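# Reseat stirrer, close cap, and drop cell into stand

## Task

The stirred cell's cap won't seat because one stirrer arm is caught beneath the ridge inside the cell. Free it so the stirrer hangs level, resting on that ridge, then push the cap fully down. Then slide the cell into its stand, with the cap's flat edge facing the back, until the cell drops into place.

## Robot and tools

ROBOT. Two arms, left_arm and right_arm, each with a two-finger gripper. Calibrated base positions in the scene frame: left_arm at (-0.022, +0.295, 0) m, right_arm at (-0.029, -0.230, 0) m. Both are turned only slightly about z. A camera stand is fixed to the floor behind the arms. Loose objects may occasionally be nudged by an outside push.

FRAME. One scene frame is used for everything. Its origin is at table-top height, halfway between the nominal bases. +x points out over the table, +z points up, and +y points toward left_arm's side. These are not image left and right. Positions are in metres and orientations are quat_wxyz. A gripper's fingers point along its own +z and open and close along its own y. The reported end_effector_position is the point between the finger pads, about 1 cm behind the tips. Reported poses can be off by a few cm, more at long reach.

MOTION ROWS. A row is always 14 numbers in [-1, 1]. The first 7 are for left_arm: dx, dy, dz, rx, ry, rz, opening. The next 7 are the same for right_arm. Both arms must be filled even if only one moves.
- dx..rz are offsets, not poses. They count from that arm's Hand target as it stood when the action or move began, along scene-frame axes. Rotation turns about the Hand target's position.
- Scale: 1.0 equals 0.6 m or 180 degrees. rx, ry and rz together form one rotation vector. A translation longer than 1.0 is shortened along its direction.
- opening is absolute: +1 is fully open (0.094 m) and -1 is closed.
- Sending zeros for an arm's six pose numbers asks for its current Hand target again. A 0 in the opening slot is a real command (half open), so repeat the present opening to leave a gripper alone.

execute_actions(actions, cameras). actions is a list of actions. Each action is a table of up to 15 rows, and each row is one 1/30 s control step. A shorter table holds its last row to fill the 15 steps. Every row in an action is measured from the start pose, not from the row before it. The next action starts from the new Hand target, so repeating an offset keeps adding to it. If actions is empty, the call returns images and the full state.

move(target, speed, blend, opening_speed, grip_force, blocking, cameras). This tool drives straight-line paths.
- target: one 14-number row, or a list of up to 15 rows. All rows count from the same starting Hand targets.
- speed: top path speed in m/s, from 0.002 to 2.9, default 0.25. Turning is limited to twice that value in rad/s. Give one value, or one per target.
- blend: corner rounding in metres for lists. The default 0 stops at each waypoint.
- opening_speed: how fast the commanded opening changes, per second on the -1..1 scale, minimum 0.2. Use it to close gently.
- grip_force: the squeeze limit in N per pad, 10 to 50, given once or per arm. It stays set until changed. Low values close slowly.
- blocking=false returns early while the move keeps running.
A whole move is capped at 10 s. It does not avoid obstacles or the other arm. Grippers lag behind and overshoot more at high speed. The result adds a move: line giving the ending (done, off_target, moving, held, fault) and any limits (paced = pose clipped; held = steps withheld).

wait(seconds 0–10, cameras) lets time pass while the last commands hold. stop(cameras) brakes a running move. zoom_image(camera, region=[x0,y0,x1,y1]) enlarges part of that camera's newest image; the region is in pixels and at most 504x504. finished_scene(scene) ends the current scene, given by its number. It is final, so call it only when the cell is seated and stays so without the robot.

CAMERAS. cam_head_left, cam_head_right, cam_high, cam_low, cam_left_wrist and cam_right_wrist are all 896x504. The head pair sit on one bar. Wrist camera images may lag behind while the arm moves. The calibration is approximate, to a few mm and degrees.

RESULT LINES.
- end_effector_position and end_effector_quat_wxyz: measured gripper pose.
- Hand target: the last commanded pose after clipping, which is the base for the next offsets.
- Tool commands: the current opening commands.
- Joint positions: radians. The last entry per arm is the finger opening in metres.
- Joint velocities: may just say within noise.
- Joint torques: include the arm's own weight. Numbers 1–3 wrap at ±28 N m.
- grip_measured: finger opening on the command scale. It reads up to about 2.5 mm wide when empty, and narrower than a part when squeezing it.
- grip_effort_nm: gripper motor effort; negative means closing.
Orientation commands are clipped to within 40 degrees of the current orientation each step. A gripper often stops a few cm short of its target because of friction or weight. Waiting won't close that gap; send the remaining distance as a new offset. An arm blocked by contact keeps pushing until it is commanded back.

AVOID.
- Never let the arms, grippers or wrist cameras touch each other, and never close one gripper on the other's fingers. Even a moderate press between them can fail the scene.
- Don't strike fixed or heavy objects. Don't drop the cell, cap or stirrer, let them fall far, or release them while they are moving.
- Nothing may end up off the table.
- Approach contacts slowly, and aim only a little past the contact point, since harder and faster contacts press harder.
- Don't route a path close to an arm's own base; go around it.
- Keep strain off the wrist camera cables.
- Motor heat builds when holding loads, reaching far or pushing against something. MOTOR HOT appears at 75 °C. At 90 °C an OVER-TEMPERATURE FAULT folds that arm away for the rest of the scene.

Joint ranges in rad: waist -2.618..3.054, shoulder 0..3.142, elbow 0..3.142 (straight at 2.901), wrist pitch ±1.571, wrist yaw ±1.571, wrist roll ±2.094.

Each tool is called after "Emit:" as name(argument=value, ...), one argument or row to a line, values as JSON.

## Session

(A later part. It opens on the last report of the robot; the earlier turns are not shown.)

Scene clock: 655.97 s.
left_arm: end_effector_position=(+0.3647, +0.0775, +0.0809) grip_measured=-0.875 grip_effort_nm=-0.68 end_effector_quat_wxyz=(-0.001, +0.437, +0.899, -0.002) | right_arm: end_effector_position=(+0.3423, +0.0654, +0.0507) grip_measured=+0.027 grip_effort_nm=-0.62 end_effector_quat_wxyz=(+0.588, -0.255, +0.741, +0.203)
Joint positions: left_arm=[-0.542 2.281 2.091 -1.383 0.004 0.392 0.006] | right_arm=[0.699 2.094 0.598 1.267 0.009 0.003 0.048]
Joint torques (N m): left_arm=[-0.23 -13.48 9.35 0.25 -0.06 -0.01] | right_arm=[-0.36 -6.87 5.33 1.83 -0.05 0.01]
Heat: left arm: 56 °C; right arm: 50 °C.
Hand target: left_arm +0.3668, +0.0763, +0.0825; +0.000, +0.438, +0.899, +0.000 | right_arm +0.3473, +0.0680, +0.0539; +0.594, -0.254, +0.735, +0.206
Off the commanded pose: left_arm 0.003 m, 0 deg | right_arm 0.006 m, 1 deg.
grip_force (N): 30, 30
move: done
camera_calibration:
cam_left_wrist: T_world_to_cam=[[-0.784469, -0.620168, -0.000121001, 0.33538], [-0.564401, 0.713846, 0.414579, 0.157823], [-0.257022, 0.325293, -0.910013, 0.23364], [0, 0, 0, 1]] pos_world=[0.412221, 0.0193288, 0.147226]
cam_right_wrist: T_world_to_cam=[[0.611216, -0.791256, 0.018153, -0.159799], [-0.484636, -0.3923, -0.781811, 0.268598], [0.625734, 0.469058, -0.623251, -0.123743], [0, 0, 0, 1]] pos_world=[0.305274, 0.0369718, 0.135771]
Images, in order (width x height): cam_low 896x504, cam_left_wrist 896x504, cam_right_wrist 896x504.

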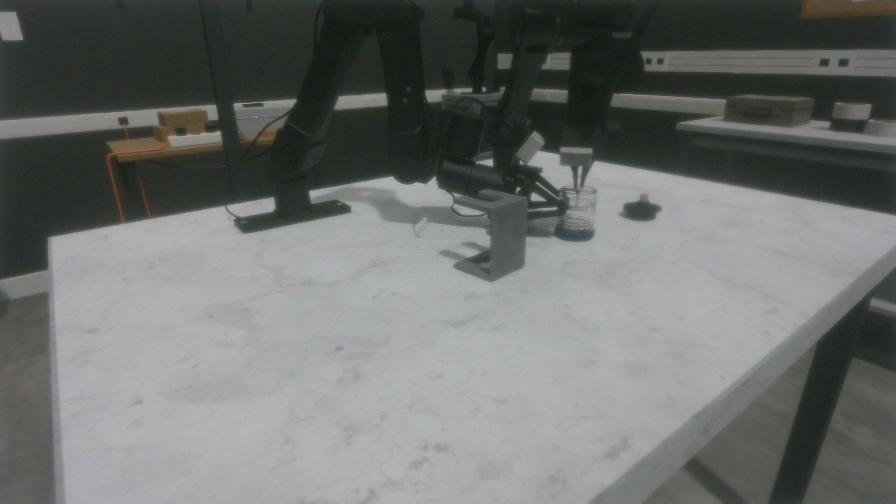

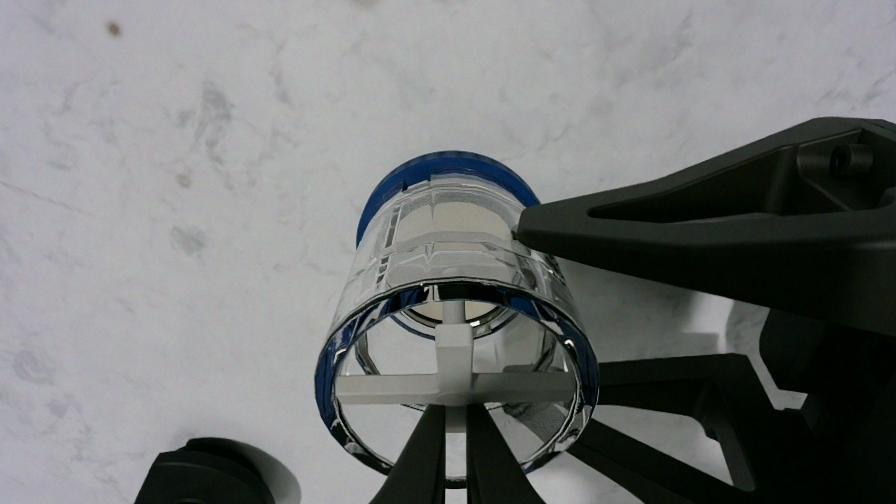

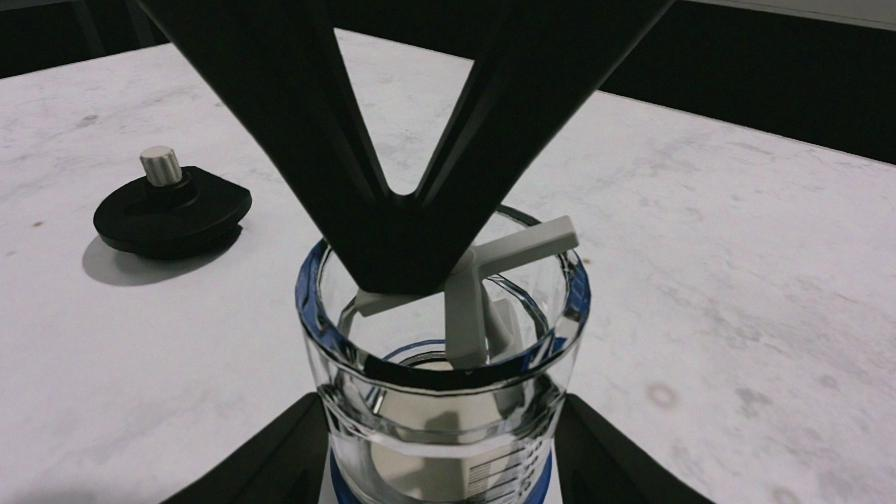

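Emit:
move(
  target=[
    [-0.004,0.005,0.008,0.045,0.037,0,-0.98,0,0,0,0,0,0,0.0],
  ],
  speed=0.04,
  cameras=["cam_left_wrist","cam_right_wrist"],
)

Emit:
zoom_image(
  camera="cam_right_wrist",
  region=[290, 190, 600, 450],
)

Scene clock: 668.07 s.
left_arm: end_effector_position=(+0.3661, +0.0796, +0.0965) grip_measured=-0.875 grip_effort_nm=-0.67 end_effector_quat_wxyz=(-0.023, +0.439, +0.898, +0.030) | right_arm: end_effector_position=(+0.3423, +0.0654, +0.0507) grip_measured=+0.027 grip_effort_nm=-0.62 end_effector_quat_wxyz=(+0.588, -0.255, +0.741, +0.203)
Joint positions: left_arm=[-0.561 2.359 2.286 -1.547 -0.056 0.377 0.006] | right_arm=[0.699 2.094 0.598 1.267 0.009 0.003 0.048]
Joint torques (N m): left_arm=[-0.64 -12.22 8.17 0.12 -0.15 -0.11] | right_arm=[-0.4 -6.82 5.24 1.84 -0.08 0.02]
Heat: left arm: 55 °C; right arm: 50 °C.
Hand target: left_arm +0.3644, +0.0792, +0.0873; -0.083, +0.436, +0.895, +0.038 | right_arm +0.3473, +0.0680, +0.0539; +0.594, -0.254, +0.735, +0.206
Off the commanded pose: left_arm 0.009 m, 7 deg | right_arm 0.006 m, 1 deg.
joint sent to its limit (left arm) — joint 4 (wrist pitch), lower limit. The joint targets are off in orientation, not in position.
grip_force (N): 30, 30
move: off_target (left_arm)
camera_calibration:
cam_left_wrist: T_world_to_cam=[[-0.788238, -0.614151, -0.0387172, 0.342485], [-0.555605, 0.683226, 0.47382, 0.144188], [-0.264545, 0.394994, -0.87977, 0.241764], [0, 0, 0, 1]] pos_world=[0.414028, 0.0163288, 0.157637]
cam_right_wrist: T_world_to_cam=[[0.611216, -0.791256, 0.018153, -0.159799], [-0.484636, -0.3923, -0.781811, 0.268598], [0.625734, 0.469058, -0.623251, -0.123743], [0, 0, 0, 1]] pos_world=[0.305274, 0.0369718, 0.135771]
Images, in order (width x height): cam_left_wrist 896x504, cam_right_wrist 896x504.

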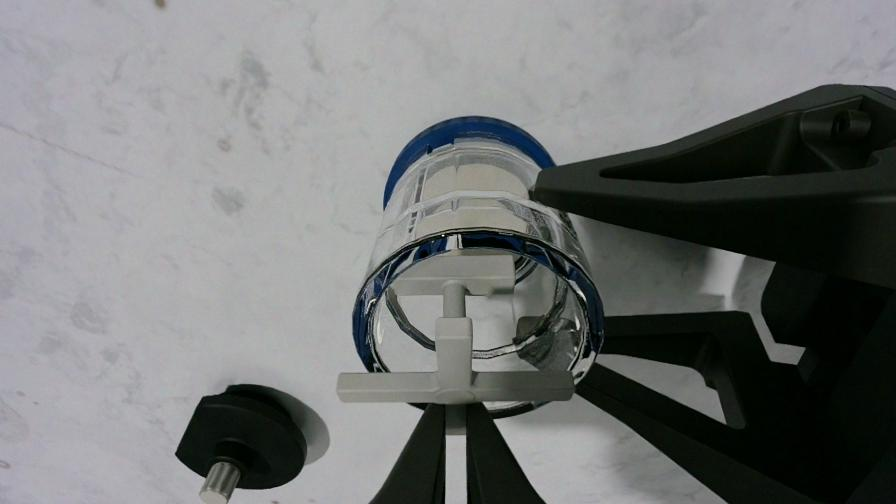

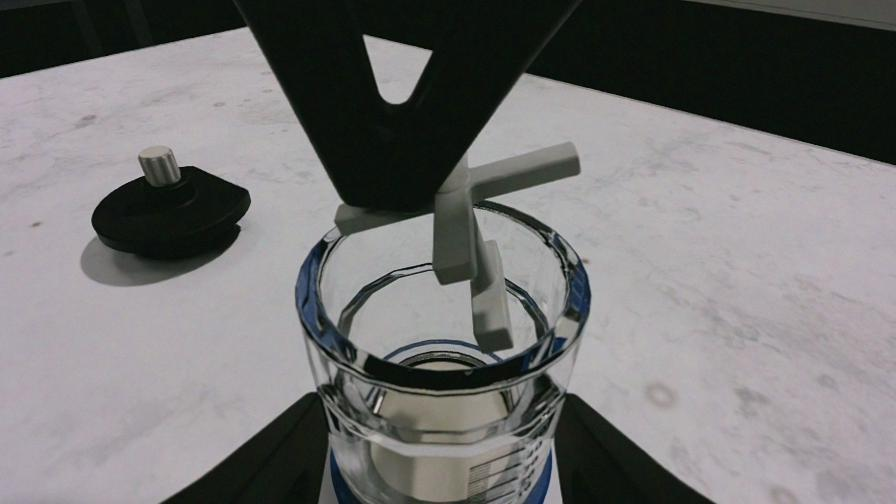

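Scaled by 1.626 from the camera's 896x504 image, which has a finer 1280x720 frame.

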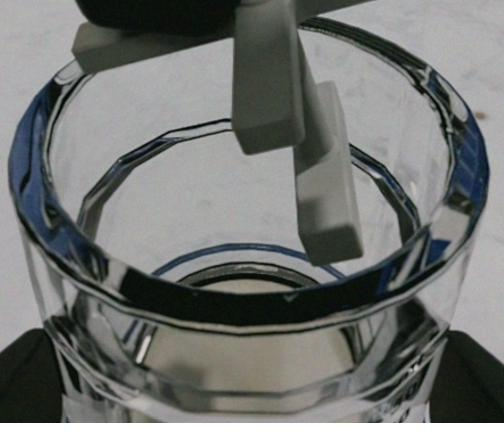

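Emit:
move(
  target=[
    [-0.008,0.0,0.0,0,0,0,-0.98,0,0,0,0,0,0,0.0],
    [-0.008,0.0,-0.022,0.01,0.01,0,-0.98,0,0,0,0,0,0,0.0],
  ],
  speed=0.04,
  cameras=["cam_left_wrist","cam_right_wrist","cam_low"],
)

Emit:
zoom_image(
  camera="cam_right_wrist",
  region=[290, 190, 600, 450],
)

Emit:
zoom_image(
  camera="cam_low",
  region=[520, 130, 620, 250],
)

Scene clock: 702.33 s.
left_arm: end_effector_position=(+0.3646, +0.0778, +0.0921) grip_measured=-0.875 grip_effort_nm=-0.67 end_effector_quat_wxyz=(-0.028, +0.439, +0.897, +0.035) | right_arm: end_effector_position=(+0.3423, +0.0654, +0.0507) grip_measured=+0.027 grip_effort_nm=-0.62 end_effector_quat_wxyz=(+0.588, -0.255, +0.741, +0.203)
Joint positions: left_arm=[-0.57 2.37 2.286 -1.548 -0.065 0.367 0.006] | right_arm=[0.699 2.094 0.598 1.267 0.009 0.003 0.048]
Joint torques (N m): left_arm=[-0.65 -11.58 6.46 0.11 -0.13 -0.1] | right_arm=[-0.32 -6.72 5.19 1.81 -0.08 0.03]
Heat: left arm: 52 °C; right arm: 50 °C.
Hand target: left_arm +0.3596, +0.0792, +0.0741; -0.104, +0.435, +0.893, +0.045 | right_arm +0.3473, +0.0680, +0.0539; +0.594, -0.254, +0.735, +0.206
Off the commanded pose: left_arm 0.019 m, 9 deg | right_arm 0.006 m, 1 deg.
joint sent to its limit (left arm) — joint 4 (wrist pitch), lower limit. The joint targets are off in orientation, not in position.
grip_force (N): 30, 30
move: off_target (left_arm)
camera_calibration:
cam_left_wrist: T_world_to_cam=[[-0.788292, -0.613719, -0.0440869, 0.340494], [-0.55371, 0.676315, 0.485803, 0.145485], [-0.26833, 0.407366, -0.872956, 0.23802], [0, 0, 0, 1]] pos_world=[0.412833, 0.0136132, 0.152116]
cam_right_wrist: T_world_to_cam=[[0.611216, -0.791256, 0.018153, -0.159799], [-0.484636, -0.3923, -0.781811, 0.268598], [0.625734, 0.469058, -0.623251, -0.123743], [0, 0, 0, 1]] pos_world=[0.305274, 0.0369718, 0.135771]
Images, in order (width x height): cam_low 896x504, cam_left_wrist 896x504, cam_right_wrist 896x504.

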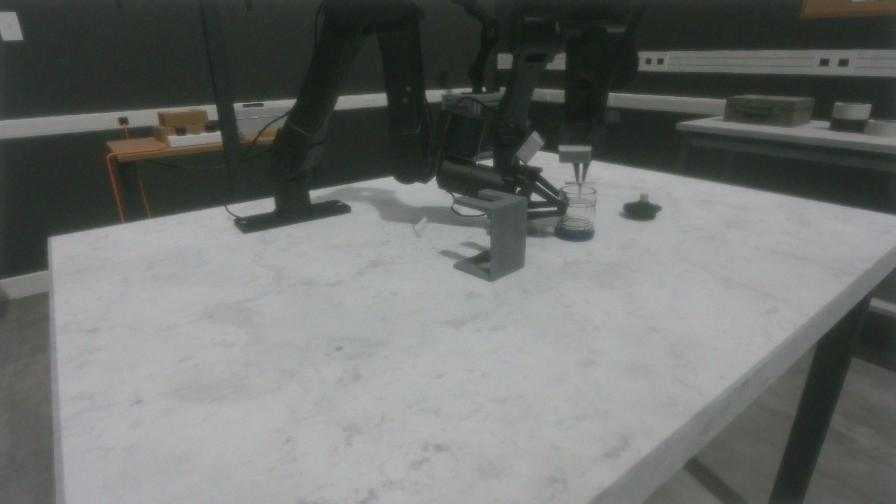

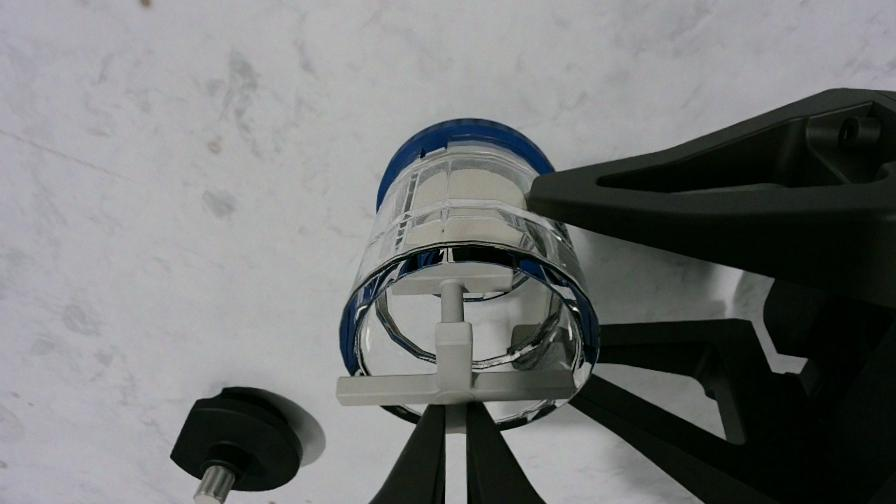

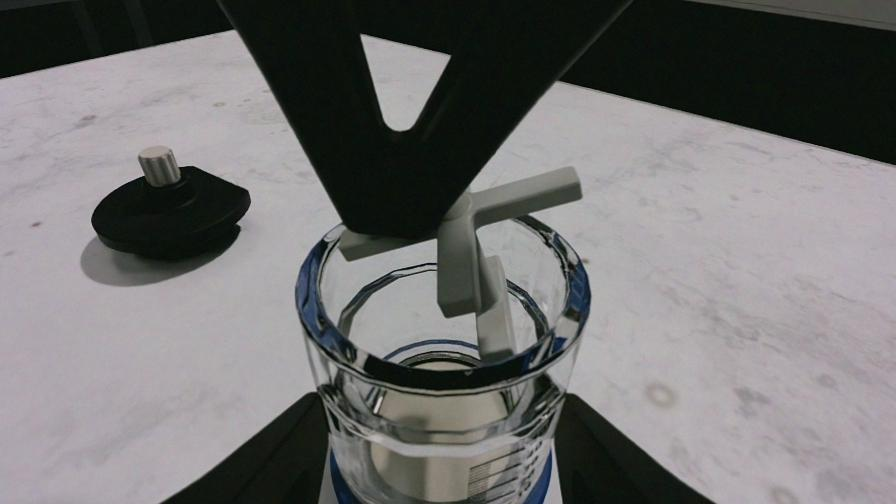

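Scaled by 1.626 from the camera's 896x504 image, which has a finer 1280x720 frame.

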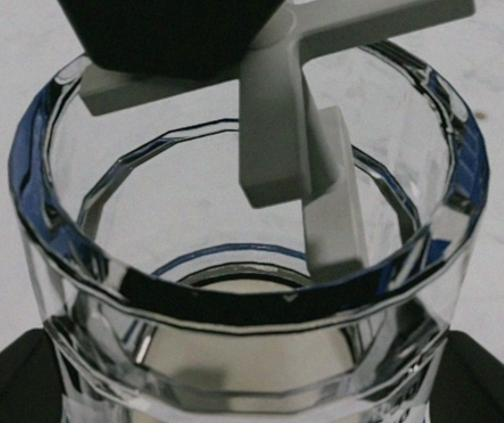

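Scaled by 4.200 from the camera's 896x504 image, which has a finer 1280x720 frame.

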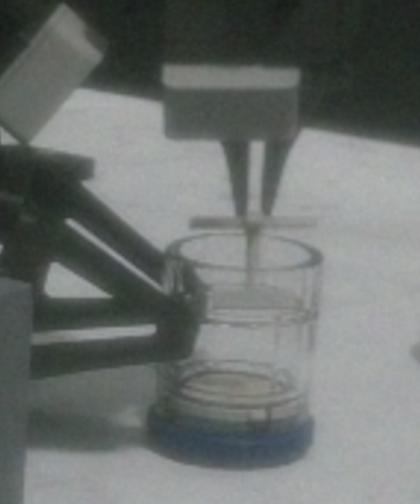

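Emit:
move(
  target=[
    [-0.006,-0.006,0.0,-0.01,-0.01,0,-0.98,0,0,0,0,0,0,0.0],
    [-0.006,-0.006,-0.012,-0.01,-0.01,0,-0.98,0,0,0,0,0,0,0.0],
  ],
  speed=0.04,
  cameras=["cam_left_wrist","cam_right_wrist"],
)

Scene clock: 712.03 s.
left_arm: end_effector_position=(+0.3630, +0.0752, +0.0901) grip_measured=-0.875 grip_effort_nm=-0.68 end_effector_quat_wxyz=(-0.030, +0.438, +0.898, +0.036) | right_arm: end_effector_position=(+0.3423, +0.0654, +0.0507) grip_measured=+0.027 grip_effort_nm=-0.62 end_effector_quat_wxyz=(+0.588, -0.254, +0.741, +0.203)
Joint positions: left_arm=[-0.577 2.375 2.286 -1.548 -0.065 0.358 0.006] | right_arm=[0.699 2.094 0.598 1.267 0.009 0.004 0.048]
Joint torques (N m): left_arm=[-0.59 -10.55 6.28 0.09 0 -0.09] | right_arm=[-0.4 -6.8 5.18 1.83 -0.09 0.01]
Heat: left arm: 51 °C; right arm: 50 °C.
Hand target: left_arm +0.3560, +0.0756, +0.0669; -0.083, +0.436, +0.895, +0.038 | right_arm +0.3473, +0.0680, +0.0539; +0.594, -0.254, +0.735, +0.206
Off the commanded pose: left_arm 0.024 m, 6 deg | right_arm 0.006 m, 1 deg.
joint sent to its limit (left arm) — joint 4 (wrist pitch), lower limit. The joint targets still meet the commanded pose.
grip_force (N): 30, 30
move: off_target (left_arm)
camera_calibration:
cam_left_wrist: T_world_to_cam=[[-0.786827, -0.615652, -0.0433225, 0.337086], [-0.553992, 0.673595, 0.489248, 0.147228], [-0.272025, 0.408954, -0.871068, 0.238024], [0, 0, 0, 1]] pos_world=[0.411539, 0.0110148, 0.149908]
cam_right_wrist: T_world_to_cam=[[0.611023, -0.79143, 0.0170089, -0.159658], [-0.485279, -0.391463, -0.781832, 0.268728], [0.625423, 0.469463, -0.623257, -0.123615], [0, 0, 0, 1]] pos_world=[0.305275, 0.0368713, 0.135772]
Images, in order (width x height): cam_left_wrist 896x504, cam_right_wrist 896x504.

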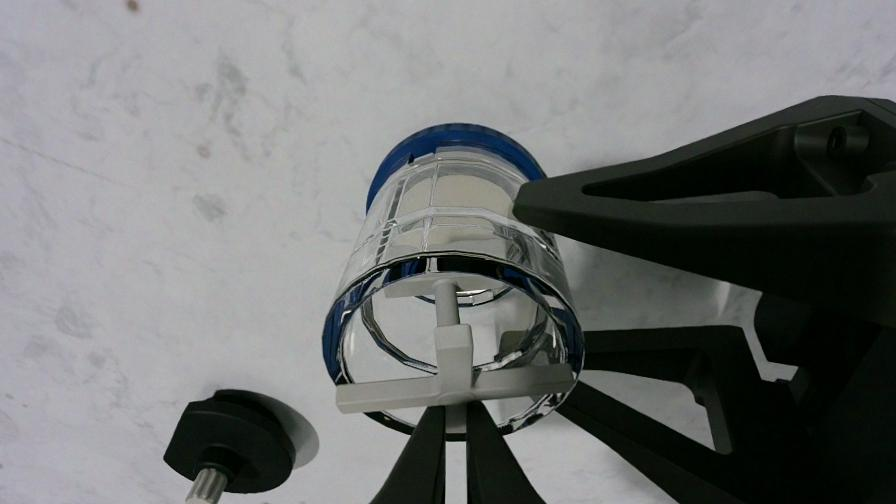

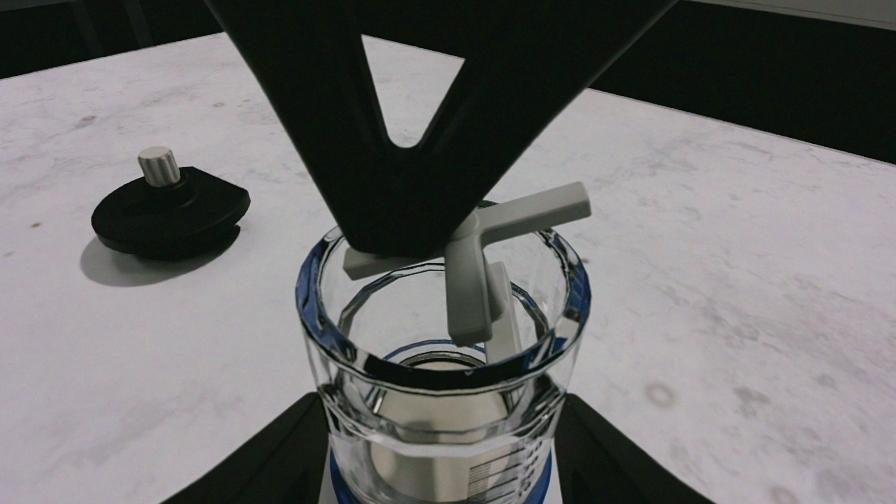

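Emit:
move(
  target=[
    [-0.003,0.004,0.02,0,0,0,-0.98,0,0,0,0,0,0,0.0],
    [-0.003,0.01,0.02,0,0,0,-0.98,0,0,0,0,0,0,0.0],
    [-0.003,0.01,-0.006,0,0,0,-0.98,0,0,0,0,0,0,0.0],
  ],
  speed=0.04,
  cameras=["cam_left_wrist","cam_right_wrist"],
)

Scene clock: 722.47 s.
left_arm: end_effector_position=(+0.3607, +0.0763, +0.0874) grip_measured=-0.885 grip_effort_nm=-0.67 end_effector_quat_wxyz=(-0.036, +0.438, +0.898, +0.036) | right_arm: end_effector_position=(+0.3426, +0.0657, +0.0507) grip_measured=+0.027 grip_effort_nm=-0.62 end_effector_quat_wxyz=(+0.588, -0.254, +0.741, +0.203)
Joint positions: left_arm=[-0.577 2.375 2.274 -1.548 -0.064 0.358 0.005] | right_arm=[0.699 2.095 0.599 1.267 0.009 0.005 0.048]
Joint torques (N m): left_arm=[0.34 -10.74 5.52 0.06 -0.03 0.02] | right_arm=[-0.47 -6.79 5.15 1.84 -0.04 0.01]
Heat: left arm: 49 °C; right arm: 50 °C.
Hand target: left_arm +0.3542, +0.0816, +0.0633; -0.083, +0.436, +0.895, +0.038 | right_arm +0.3473, +0.0680, +0.0538; +0.594, -0.254, +0.735, +0.206
Off the commanded pose: left_arm 0.026 m, 5 deg | right_arm 0.006 m, 1 deg.
joint sent to its limit (left arm) — joint 4 (wrist pitch), lower limit. The joint targets still meet the commanded pose.
grip_force (N): 30, 30
move: off_target (left_arm)
camera_calibration:
cam_left_wrist: T_world_to_cam=[[-0.787152, -0.6156, -0.0377996, 0.335493], [-0.548767, 0.671085, 0.498498, 0.14412], [-0.281509, 0.413136, -0.866067, 0.237218], [0, 0, 0, 1]] pos_world=[0.409951, 0.0118097, 0.146284]
cam_right_wrist: T_world_to_cam=[[0.61097, -0.791479, 0.0166372, -0.159613], [-0.485236, -0.39101, -0.782085, 0.268878], [0.62551, 0.469757, -0.622949, -0.124037], [0, 0, 0, 1]] pos_world=[0.305574, 0.037071, 0.135672]
Images, in order (width x height): cam_left_wrist 896x504, cam_right_wrist 896x504.

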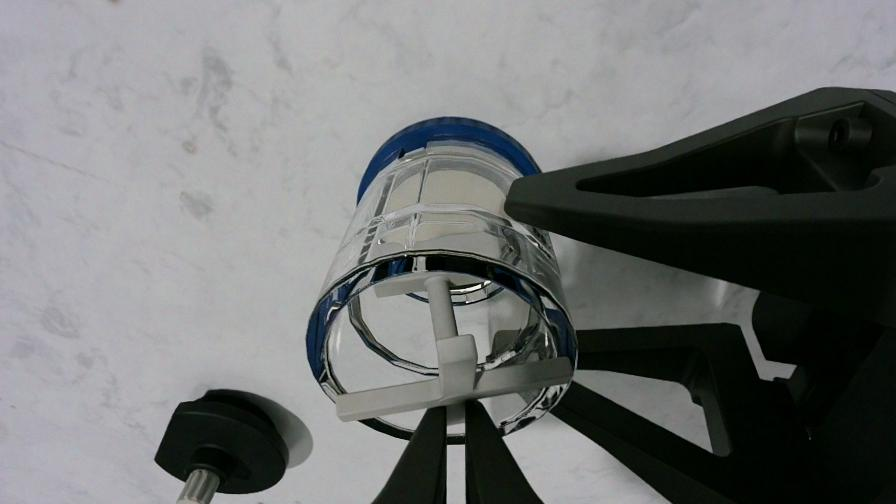

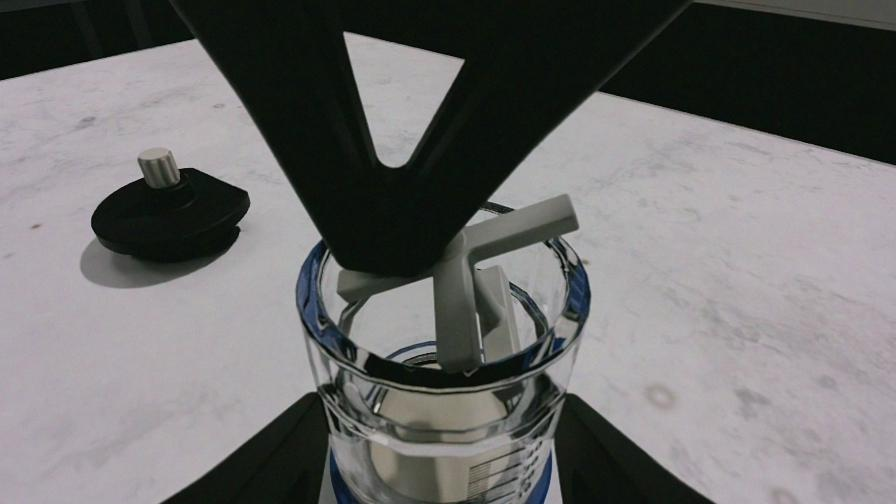

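Emit:
move(
  target=[
    [0.0,0.0,0.045,-0.045,-0.037,0,-0.98,0,0,0,0,0,0,0.0],
  ],
  speed=0.05,
  cameras=["cam_left_wrist","cam_right_wrist"],
)

Scene clock: 732.80 s.
left_arm: end_effector_position=(+0.3577, +0.0795, +0.0852) grip_measured=-0.891 grip_effort_nm=-0.67 end_effector_quat_wxyz=(-0.003, +0.437, +0.900, +0.007) | right_arm: end_effector_position=(+0.3428, +0.0654, +0.0507) grip_measured=+0.027 grip_effort_nm=-0.62 end_effector_quat_wxyz=(+0.588, -0.254, +0.741, +0.203)
Joint positions: left_arm=[-0.553 2.25 2.057 -1.383 -0.014 0.379 0.005] | right_arm=[0.698 2.095 0.599 1.267 0.009 0.005 0.048]
Joint torques (N m): left_arm=[0.59 -16.38 5.34 0.39 0.13 0.08] | right_arm=[-0.4 -6.91 5.08 1.85 -0.05 -0.04]
Heat: left arm: 48 °C; right arm: 50 °C.
Hand target: left_arm +0.3542, +0.0816, +0.0902; +0.000, +0.438, +0.899, +0.000 | right_arm +0.3473, +0.0679, +0.0538; +0.594, -0.254, +0.735, +0.206
Off the commanded pose: left_arm 0.007 m, 1 deg | right_arm 0.006 m, 1 deg.
grip_force (N): 30, 30
move: done
camera_calibration:
cam_left_wrist: T_world_to_cam=[[-0.783724, -0.62091, -0.0157259, 0.33226], [-0.567635, 0.705742, 0.423933, 0.151686], [-0.252126, 0.341173, -0.905557, 0.23168], [0, 0, 0, 1]] pos_world=[0.404915, 0.0202089, 0.15072]
cam_right_wrist: T_world_to_cam=[[0.610251, -0.792041, 0.0162805, -0.159684], [-0.485764, -0.390347, -0.782089, 0.268996], [0.625801, 0.469362, -0.622954, -0.124096], [0, 0, 0, 1]] pos_world=[0.305775, 0.0367712, 0.135672]
Images, in order (width x height): cam_left_wrist 896x504, cam_right_wrist 896x504.

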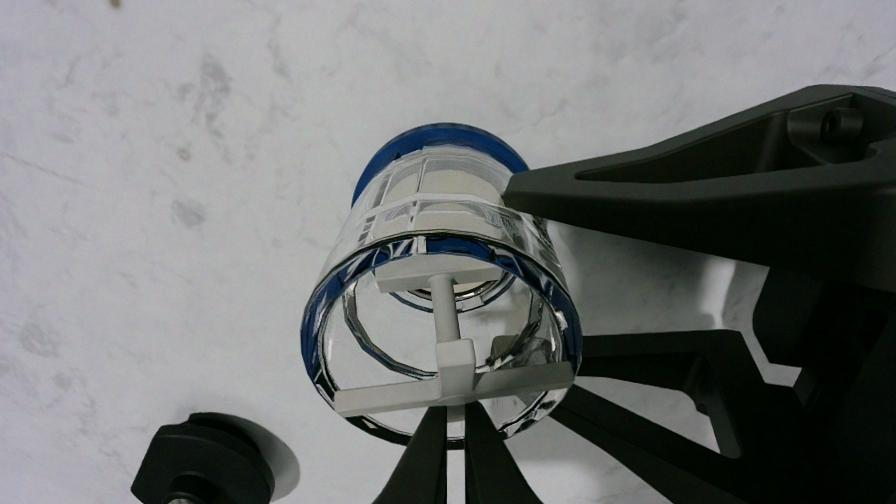

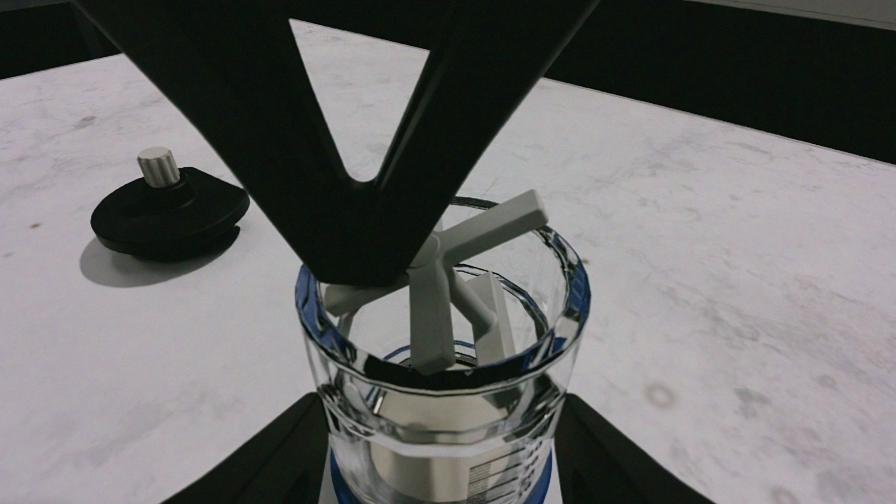

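Emit:
move(
  target=[
    [0.0,0.0,0.012,0,0,0,-0.98,0,0,0,0,0,0,0.0],
    [0.01,0.0,0.012,0,0,0,-0.98,0,0,0,0,0,0,0.0],
  ],
  speed=0.05,
  cameras=["cam_left_wrist","cam_right_wrist"],
)

Scene clock: 748.20 s.
left_arm: end_effector_position=(+0.3598, +0.0812, +0.0931) grip_measured=-0.892 grip_effort_nm=-0.67 end_effector_quat_wxyz=(+0.000, +0.436, +0.900, +0.005) | right_arm: end_effector_position=(+0.3428, +0.0654, +0.0507) grip_measured=+0.027 grip_effort_nm=-0.62 end_effector_quat_wxyz=(+0.588, -0.254, +0.741, +0.203)
Joint positions: left_arm=[-0.546 2.25 2.088 -1.409 -0.01 0.385 0.005] | right_arm=[0.698 2.095 0.599 1.267 0.009 0.005 0.048]
Joint torques (N m): left_arm=[0.47 -13.87 9.18 0.23 0.11 0.13] | right_arm=[-0.31 -6.78 5.12 1.81 -0.07 -0.03]
Heat: left arm: 48 °C; right arm: 50 °C.
Hand target: left_arm +0.3602, +0.0816, +0.0975; +0.000, +0.438, +0.899, +0.000 | right_arm +0.3473, +0.0679, +0.0538; +0.594, -0.254, +0.735, +0.206
Off the commanded pose: left_arm 0.004 m, 1 deg | right_arm 0.006 m, 1 deg.
grip_force (N): 30, 30
move: done
camera_calibration:
cam_left_wrist: T_world_to_cam=[[-0.782476, -0.622522, -0.0140614, 0.334674], [-0.570332, 0.707447, 0.417421, 0.149805], [-0.249906, 0.334641, -0.908605, 0.23889], [0, 0, 0, 1]] pos_world=[0.407013, 0.0224204, 0.159231]
cam_right_wrist: T_world_to_cam=[[0.610251, -0.792041, 0.0162805, -0.159684], [-0.485764, -0.390347, -0.782089, 0.268996], [0.625801, 0.469362, -0.622954, -0.124096], [0, 0, 0, 1]] pos_world=[0.305775, 0.0367712, 0.135672]
Images, in order (width x height): cam_left_wrist 896x504, cam_right_wrist 896x504.

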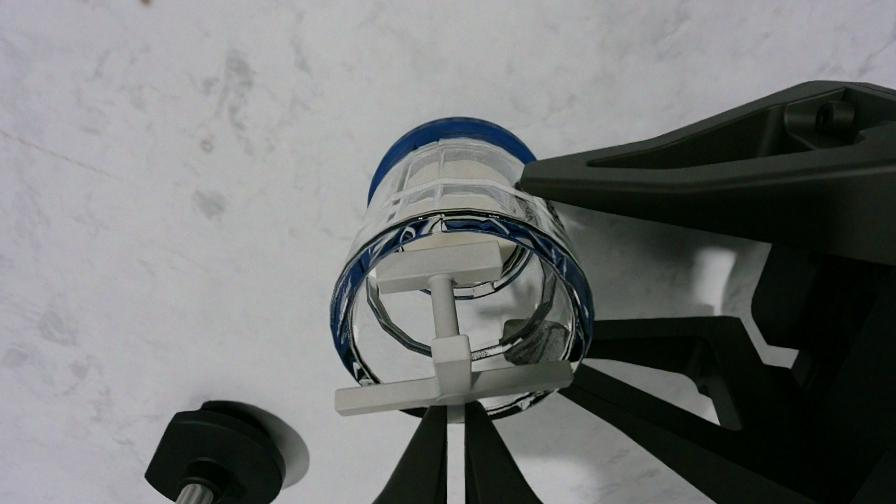

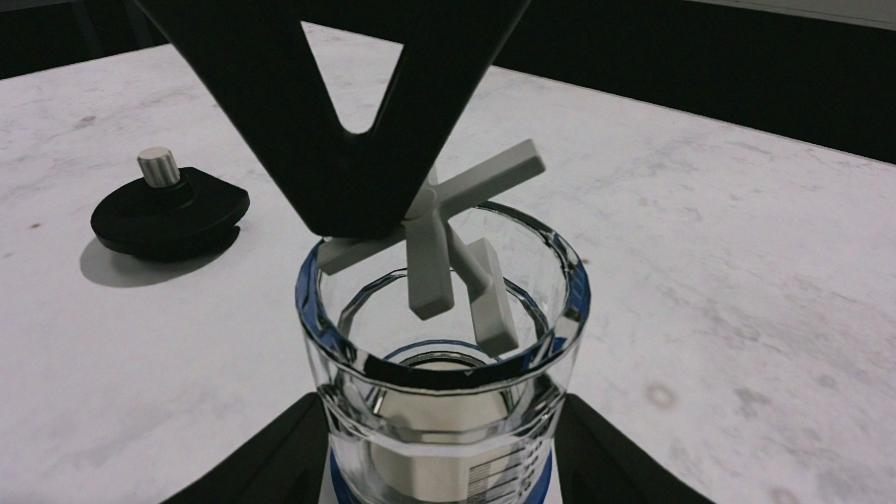

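Emit:
move(
  target=[
    [0.001,-0.008,0.0,0,0,0,-0.98,0,0,0,0,0,0,0.0],
    [0.001,-0.008,-0.02,0,0,0,-0.98,0,0,0,0,0,0,0.0],
  ],
  speed=0.04,
  cameras=["cam_left_wrist","cam_right_wrist"],
)

Scene clock: 762.50 s.
left_arm: end_effector_position=(+0.3626, +0.0792, +0.0944) grip_measured=-0.892 grip_effort_nm=-0.67 end_effector_quat_wxyz=(+0.007, +0.436, +0.900, +0.003) | right_arm: end_effector_position=(+0.3428, +0.0654, +0.0507) grip_measured=+0.027 grip_effort_nm=-0.62 end_effector_quat_wxyz=(+0.588, -0.254, +0.741, +0.203)
Joint positions: left_arm=[-0.546 2.25 2.093 -1.4 -0.008 0.385 0.005] | right_arm=[0.698 2.095 0.599 1.267 0.009 0.005 0.048]
Joint torques (N m): left_arm=[-0.47 -12.92 6.06 0.52 0.09 0.02] | right_arm=[-0.39 -6.79 5.14 1.84 -0.07 -0.02]
Heat: left arm: 48 °C; right arm: 50 °C.
Hand target: left_arm +0.3608, +0.0768, +0.0854; +0.000, +0.438, +0.899, +0.000 | right_arm +0.3473, +0.0679, +0.0538; +0.594, -0.254, +0.735, +0.206
Off the commanded pose: left_arm 0.009 m, 1 deg | right_arm 0.006 m, 1 deg.
grip_force (N): 30, 30
move: done
camera_calibration:
cam_left_wrist: T_world_to_cam=[[-0.782573, -0.622315, -0.0174322, 0.335973], [-0.574555, 0.711164, 0.405132, 0.154625], [-0.239723, 0.327061, -0.914092, 0.238755], [0, 0, 0, 1]] pos_world=[0.408999, 0.0210302, 0.161458]
cam_right_wrist: T_world_to_cam=[[0.610251, -0.792041, 0.0162805, -0.159684], [-0.485764, -0.390347, -0.782089, 0.268996], [0.625801, 0.469362, -0.622954, -0.124096], [0, 0, 0, 1]] pos_world=[0.305775, 0.0367712, 0.135672]
Images, in order (width x height): cam_left_wrist 896x504, cam_right_wrist 896x504.

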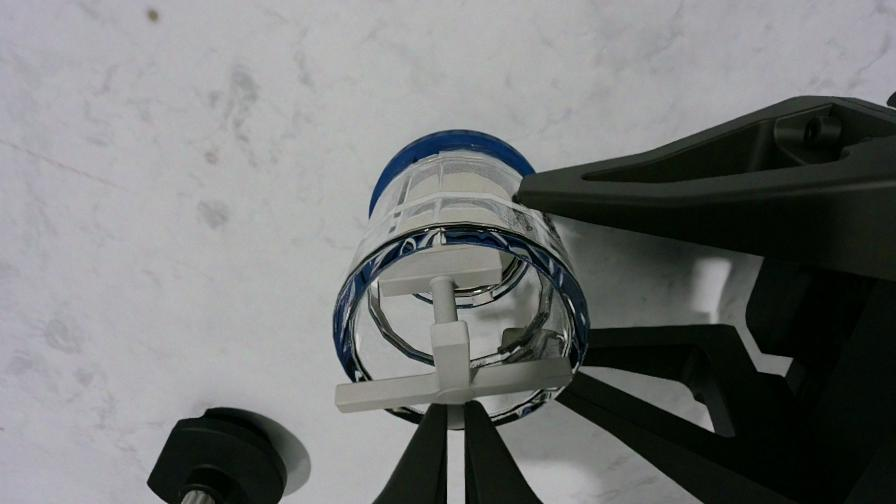

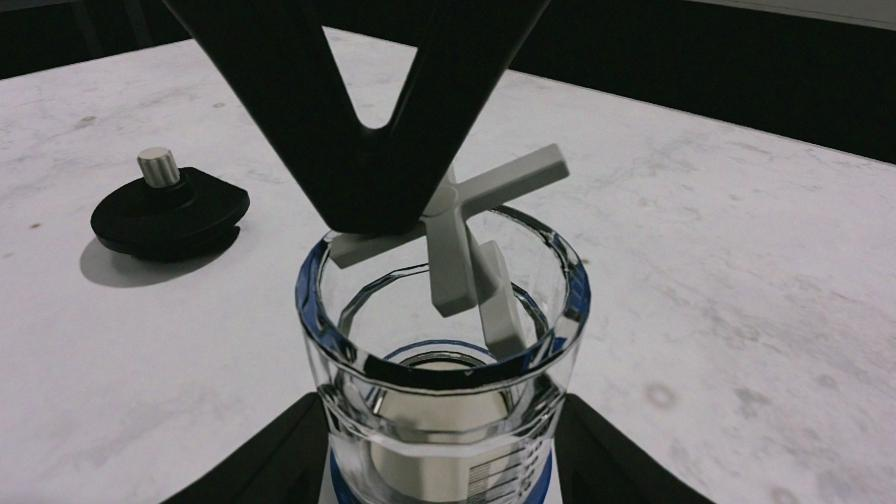

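Emit:
move(
  target=[
    [-0.006,-0.002,0.0,0,0,0,-0.98,0,0,0,0,0,0,0.0],
    [-0.006,-0.002,-0.013,0,0,0,-0.98,0,0,0,0,0,0,0.0],
  ],
  speed=0.04,
  cameras=["cam_left_wrist","cam_right_wrist"],
)

Scene clock: 769.47 s.
left_arm: end_effector_position=(+0.3579, +0.0798, +0.0844) grip_measured=-0.893 grip_effort_nm=-0.67 end_effector_quat_wxyz=(-0.003, +0.438, +0.899, +0.004) | right_arm: end_effector_position=(+0.3428, +0.0654, +0.0507) grip_measured=+0.027 grip_effort_nm=-0.62 end_effector_quat_wxyz=(+0.588, -0.254, +0.741, +0.203)
Joint positions: left_arm=[-0.55 2.25 2.054 -1.38 -0.008 0.385 0.005] | right_arm=[0.698 2.095 0.599 1.267 0.009 0.005 0.048]
Joint torques (N m): left_arm=[-0.62 -14.01 4.86 0.72 0.07 -0.08] | right_arm=[-0.54 -6.86 5.15 1.83 -0.06 -0.01]
Heat: left arm: 48 °C; right arm: 50 °C.
Hand target: left_arm +0.3573, +0.0756, +0.0777; +0.000, +0.438, +0.899, +0.000 | right_arm +0.3473, +0.0679, +0.0538; +0.594, -0.254, +0.735, +0.206
Off the commanded pose: left_arm 0.008 m, 1 deg | right_arm 0.006 m, 1 deg.
grip_force (N): 30, 30
move: done
camera_calibration:
cam_left_wrist: T_world_to_cam=[[-0.785413, -0.618891, -0.0100439, 0.332588], [-0.564446, 0.709471, 0.421961, 0.150685], [-0.254022, 0.337083, -0.906558, 0.232045], [0, 0, 0, 1]] pos_world=[0.405216, 0.0207108, 0.150119]
cam_right_wrist: T_world_to_cam=[[0.610251, -0.792041, 0.0162805, -0.159684], [-0.485764, -0.390347, -0.782089, 0.268996], [0.625801, 0.469362, -0.622954, -0.124096], [0, 0, 0, 1]] pos_world=[0.305775, 0.0367712, 0.135672]
Images, in order (width x height): cam_left_wrist 896x504, cam_right_wrist 896x504.

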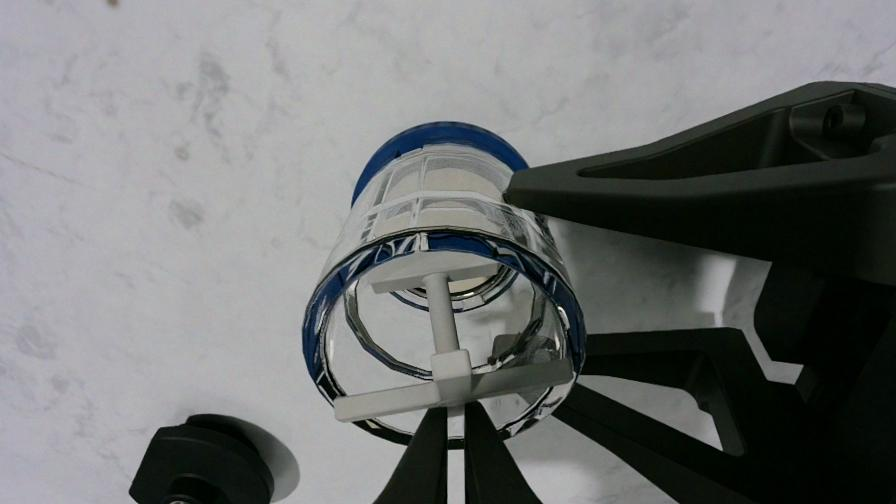

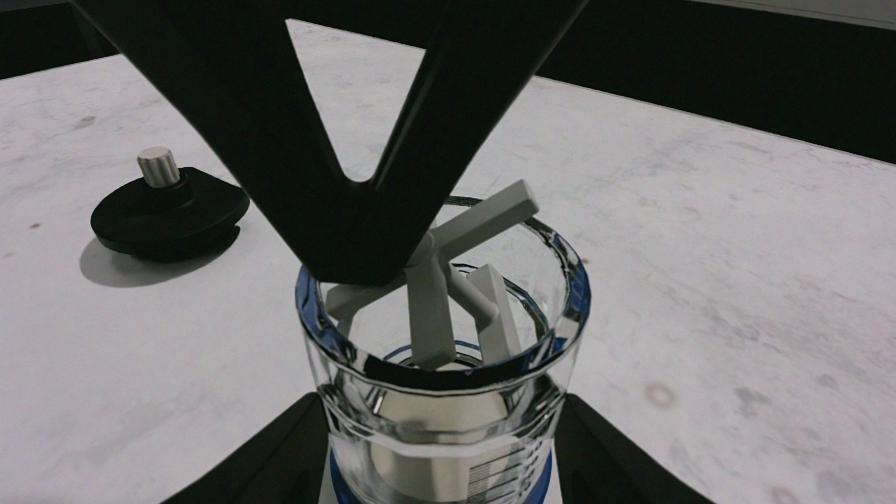

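Emit:
move(
  target=[
    [0.008,0.0,0.003,0,0,0,-0.98,0,0,0,0,0,0,0.0],
  ],
  speed=0.04,
  cameras=["cam_left_wrist","cam_right_wrist"],
)

Emit:
zoom_image(
  camera="cam_left_wrist",
  region=[280, 220, 620, 504],
)

Emit:
zoom_image(
  camera="cam_right_wrist",
  region=[290, 160, 600, 420],
)

Scene clock: 778.33 s.
left_arm: end_effector_position=(+0.3580, +0.0798, +0.0847) grip_measured=-0.893 grip_effort_nm=-0.67 end_effector_quat_wxyz=(-0.003, +0.438, +0.899, +0.004) | right_arm: end_effector_position=(+0.3428, +0.0654, +0.0507) grip_measured=+0.027 grip_effort_nm=-0.62 end_effector_quat_wxyz=(+0.588, -0.254, +0.741, +0.203)
Joint positions: left_arm=[-0.55 2.25 2.055 -1.381 -0.008 0.385 0.005] | right_arm=[0.698 2.095 0.599 1.267 0.009 0.005 0.048]
Joint torques (N m): left_arm=[-0.16 -12.38 8.34 0.52 0.08 0.01] | right_arm=[-0.46 -6.78 5.07 1.82 -0.03 -0.04]
Heat: left arm: 48 °C; right arm: 51 °C.
Hand target: left_arm +0.3620, +0.0756, +0.0794; +0.000, +0.438, +0.899, +0.000 | right_arm +0.3473, +0.0679, +0.0538; +0.594, -0.254, +0.735, +0.206
Off the commanded pose: left_arm 0.008 m, 1 deg | right_arm 0.006 m, 1 deg.
grip_force (N): 30, 30
move: done
camera_calibration:
cam_left_wrist: T_world_to_cam=[[-0.785384, -0.618925, -0.010187, 0.332601], [-0.564615, 0.709528, 0.421639, 0.150673], [-0.253735, 0.3369, -0.906707, 0.232227], [0, 0, 0, 1]] pos_world=[0.405216, 0.0207111, 0.15042]
cam_right_wrist: T_world_to_cam=[[0.610251, -0.792041, 0.0162805, -0.159684], [-0.485764, -0.390347, -0.782089, 0.268996], [0.625801, 0.469362, -0.622954, -0.124096], [0, 0, 0, 1]] pos_world=[0.305775, 0.0367712, 0.135672]
Images, in order (width x height): cam_left_wrist 896x504, cam_right_wrist 896x504.

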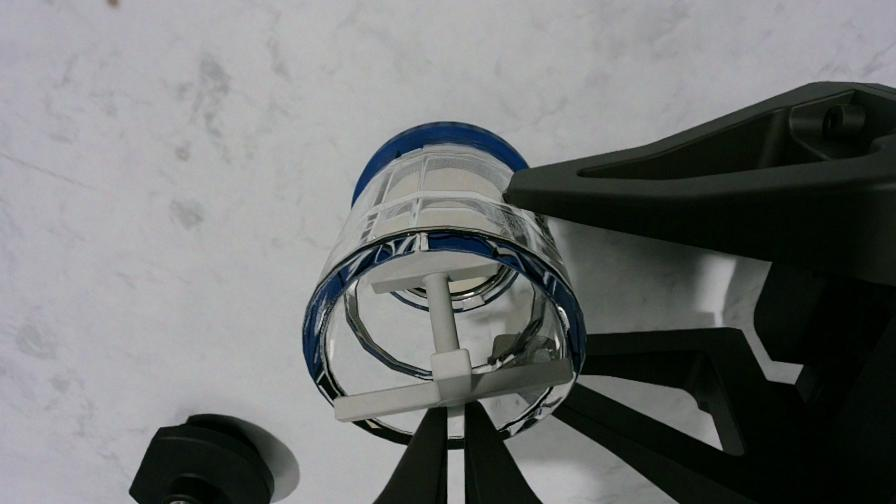

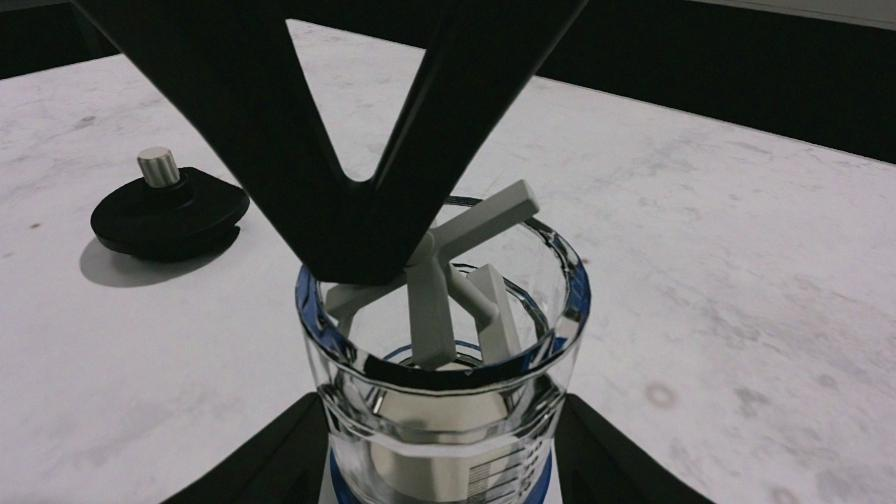

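Scaled by 1.482 from the camera's 896x504 image, which has a finer 1280x720 frame.

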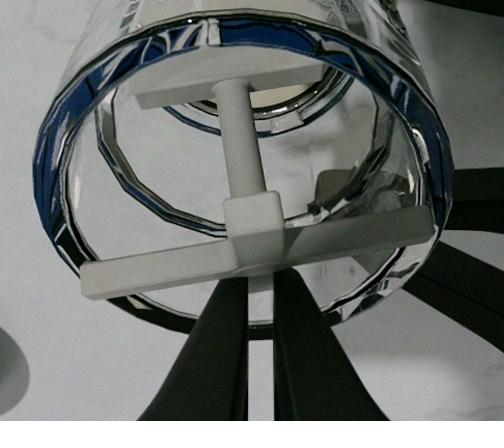

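Scaled by 1.626 from the camera's 896x504 image, which has a finer 1280x720 frame.

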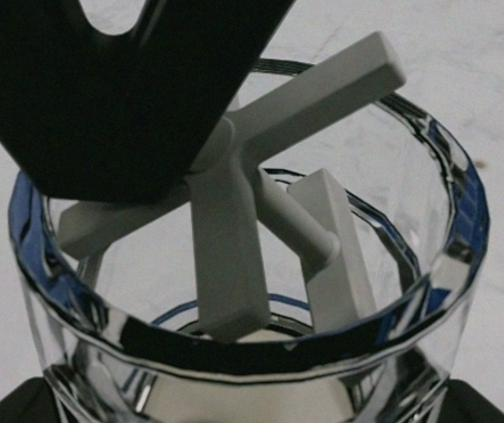

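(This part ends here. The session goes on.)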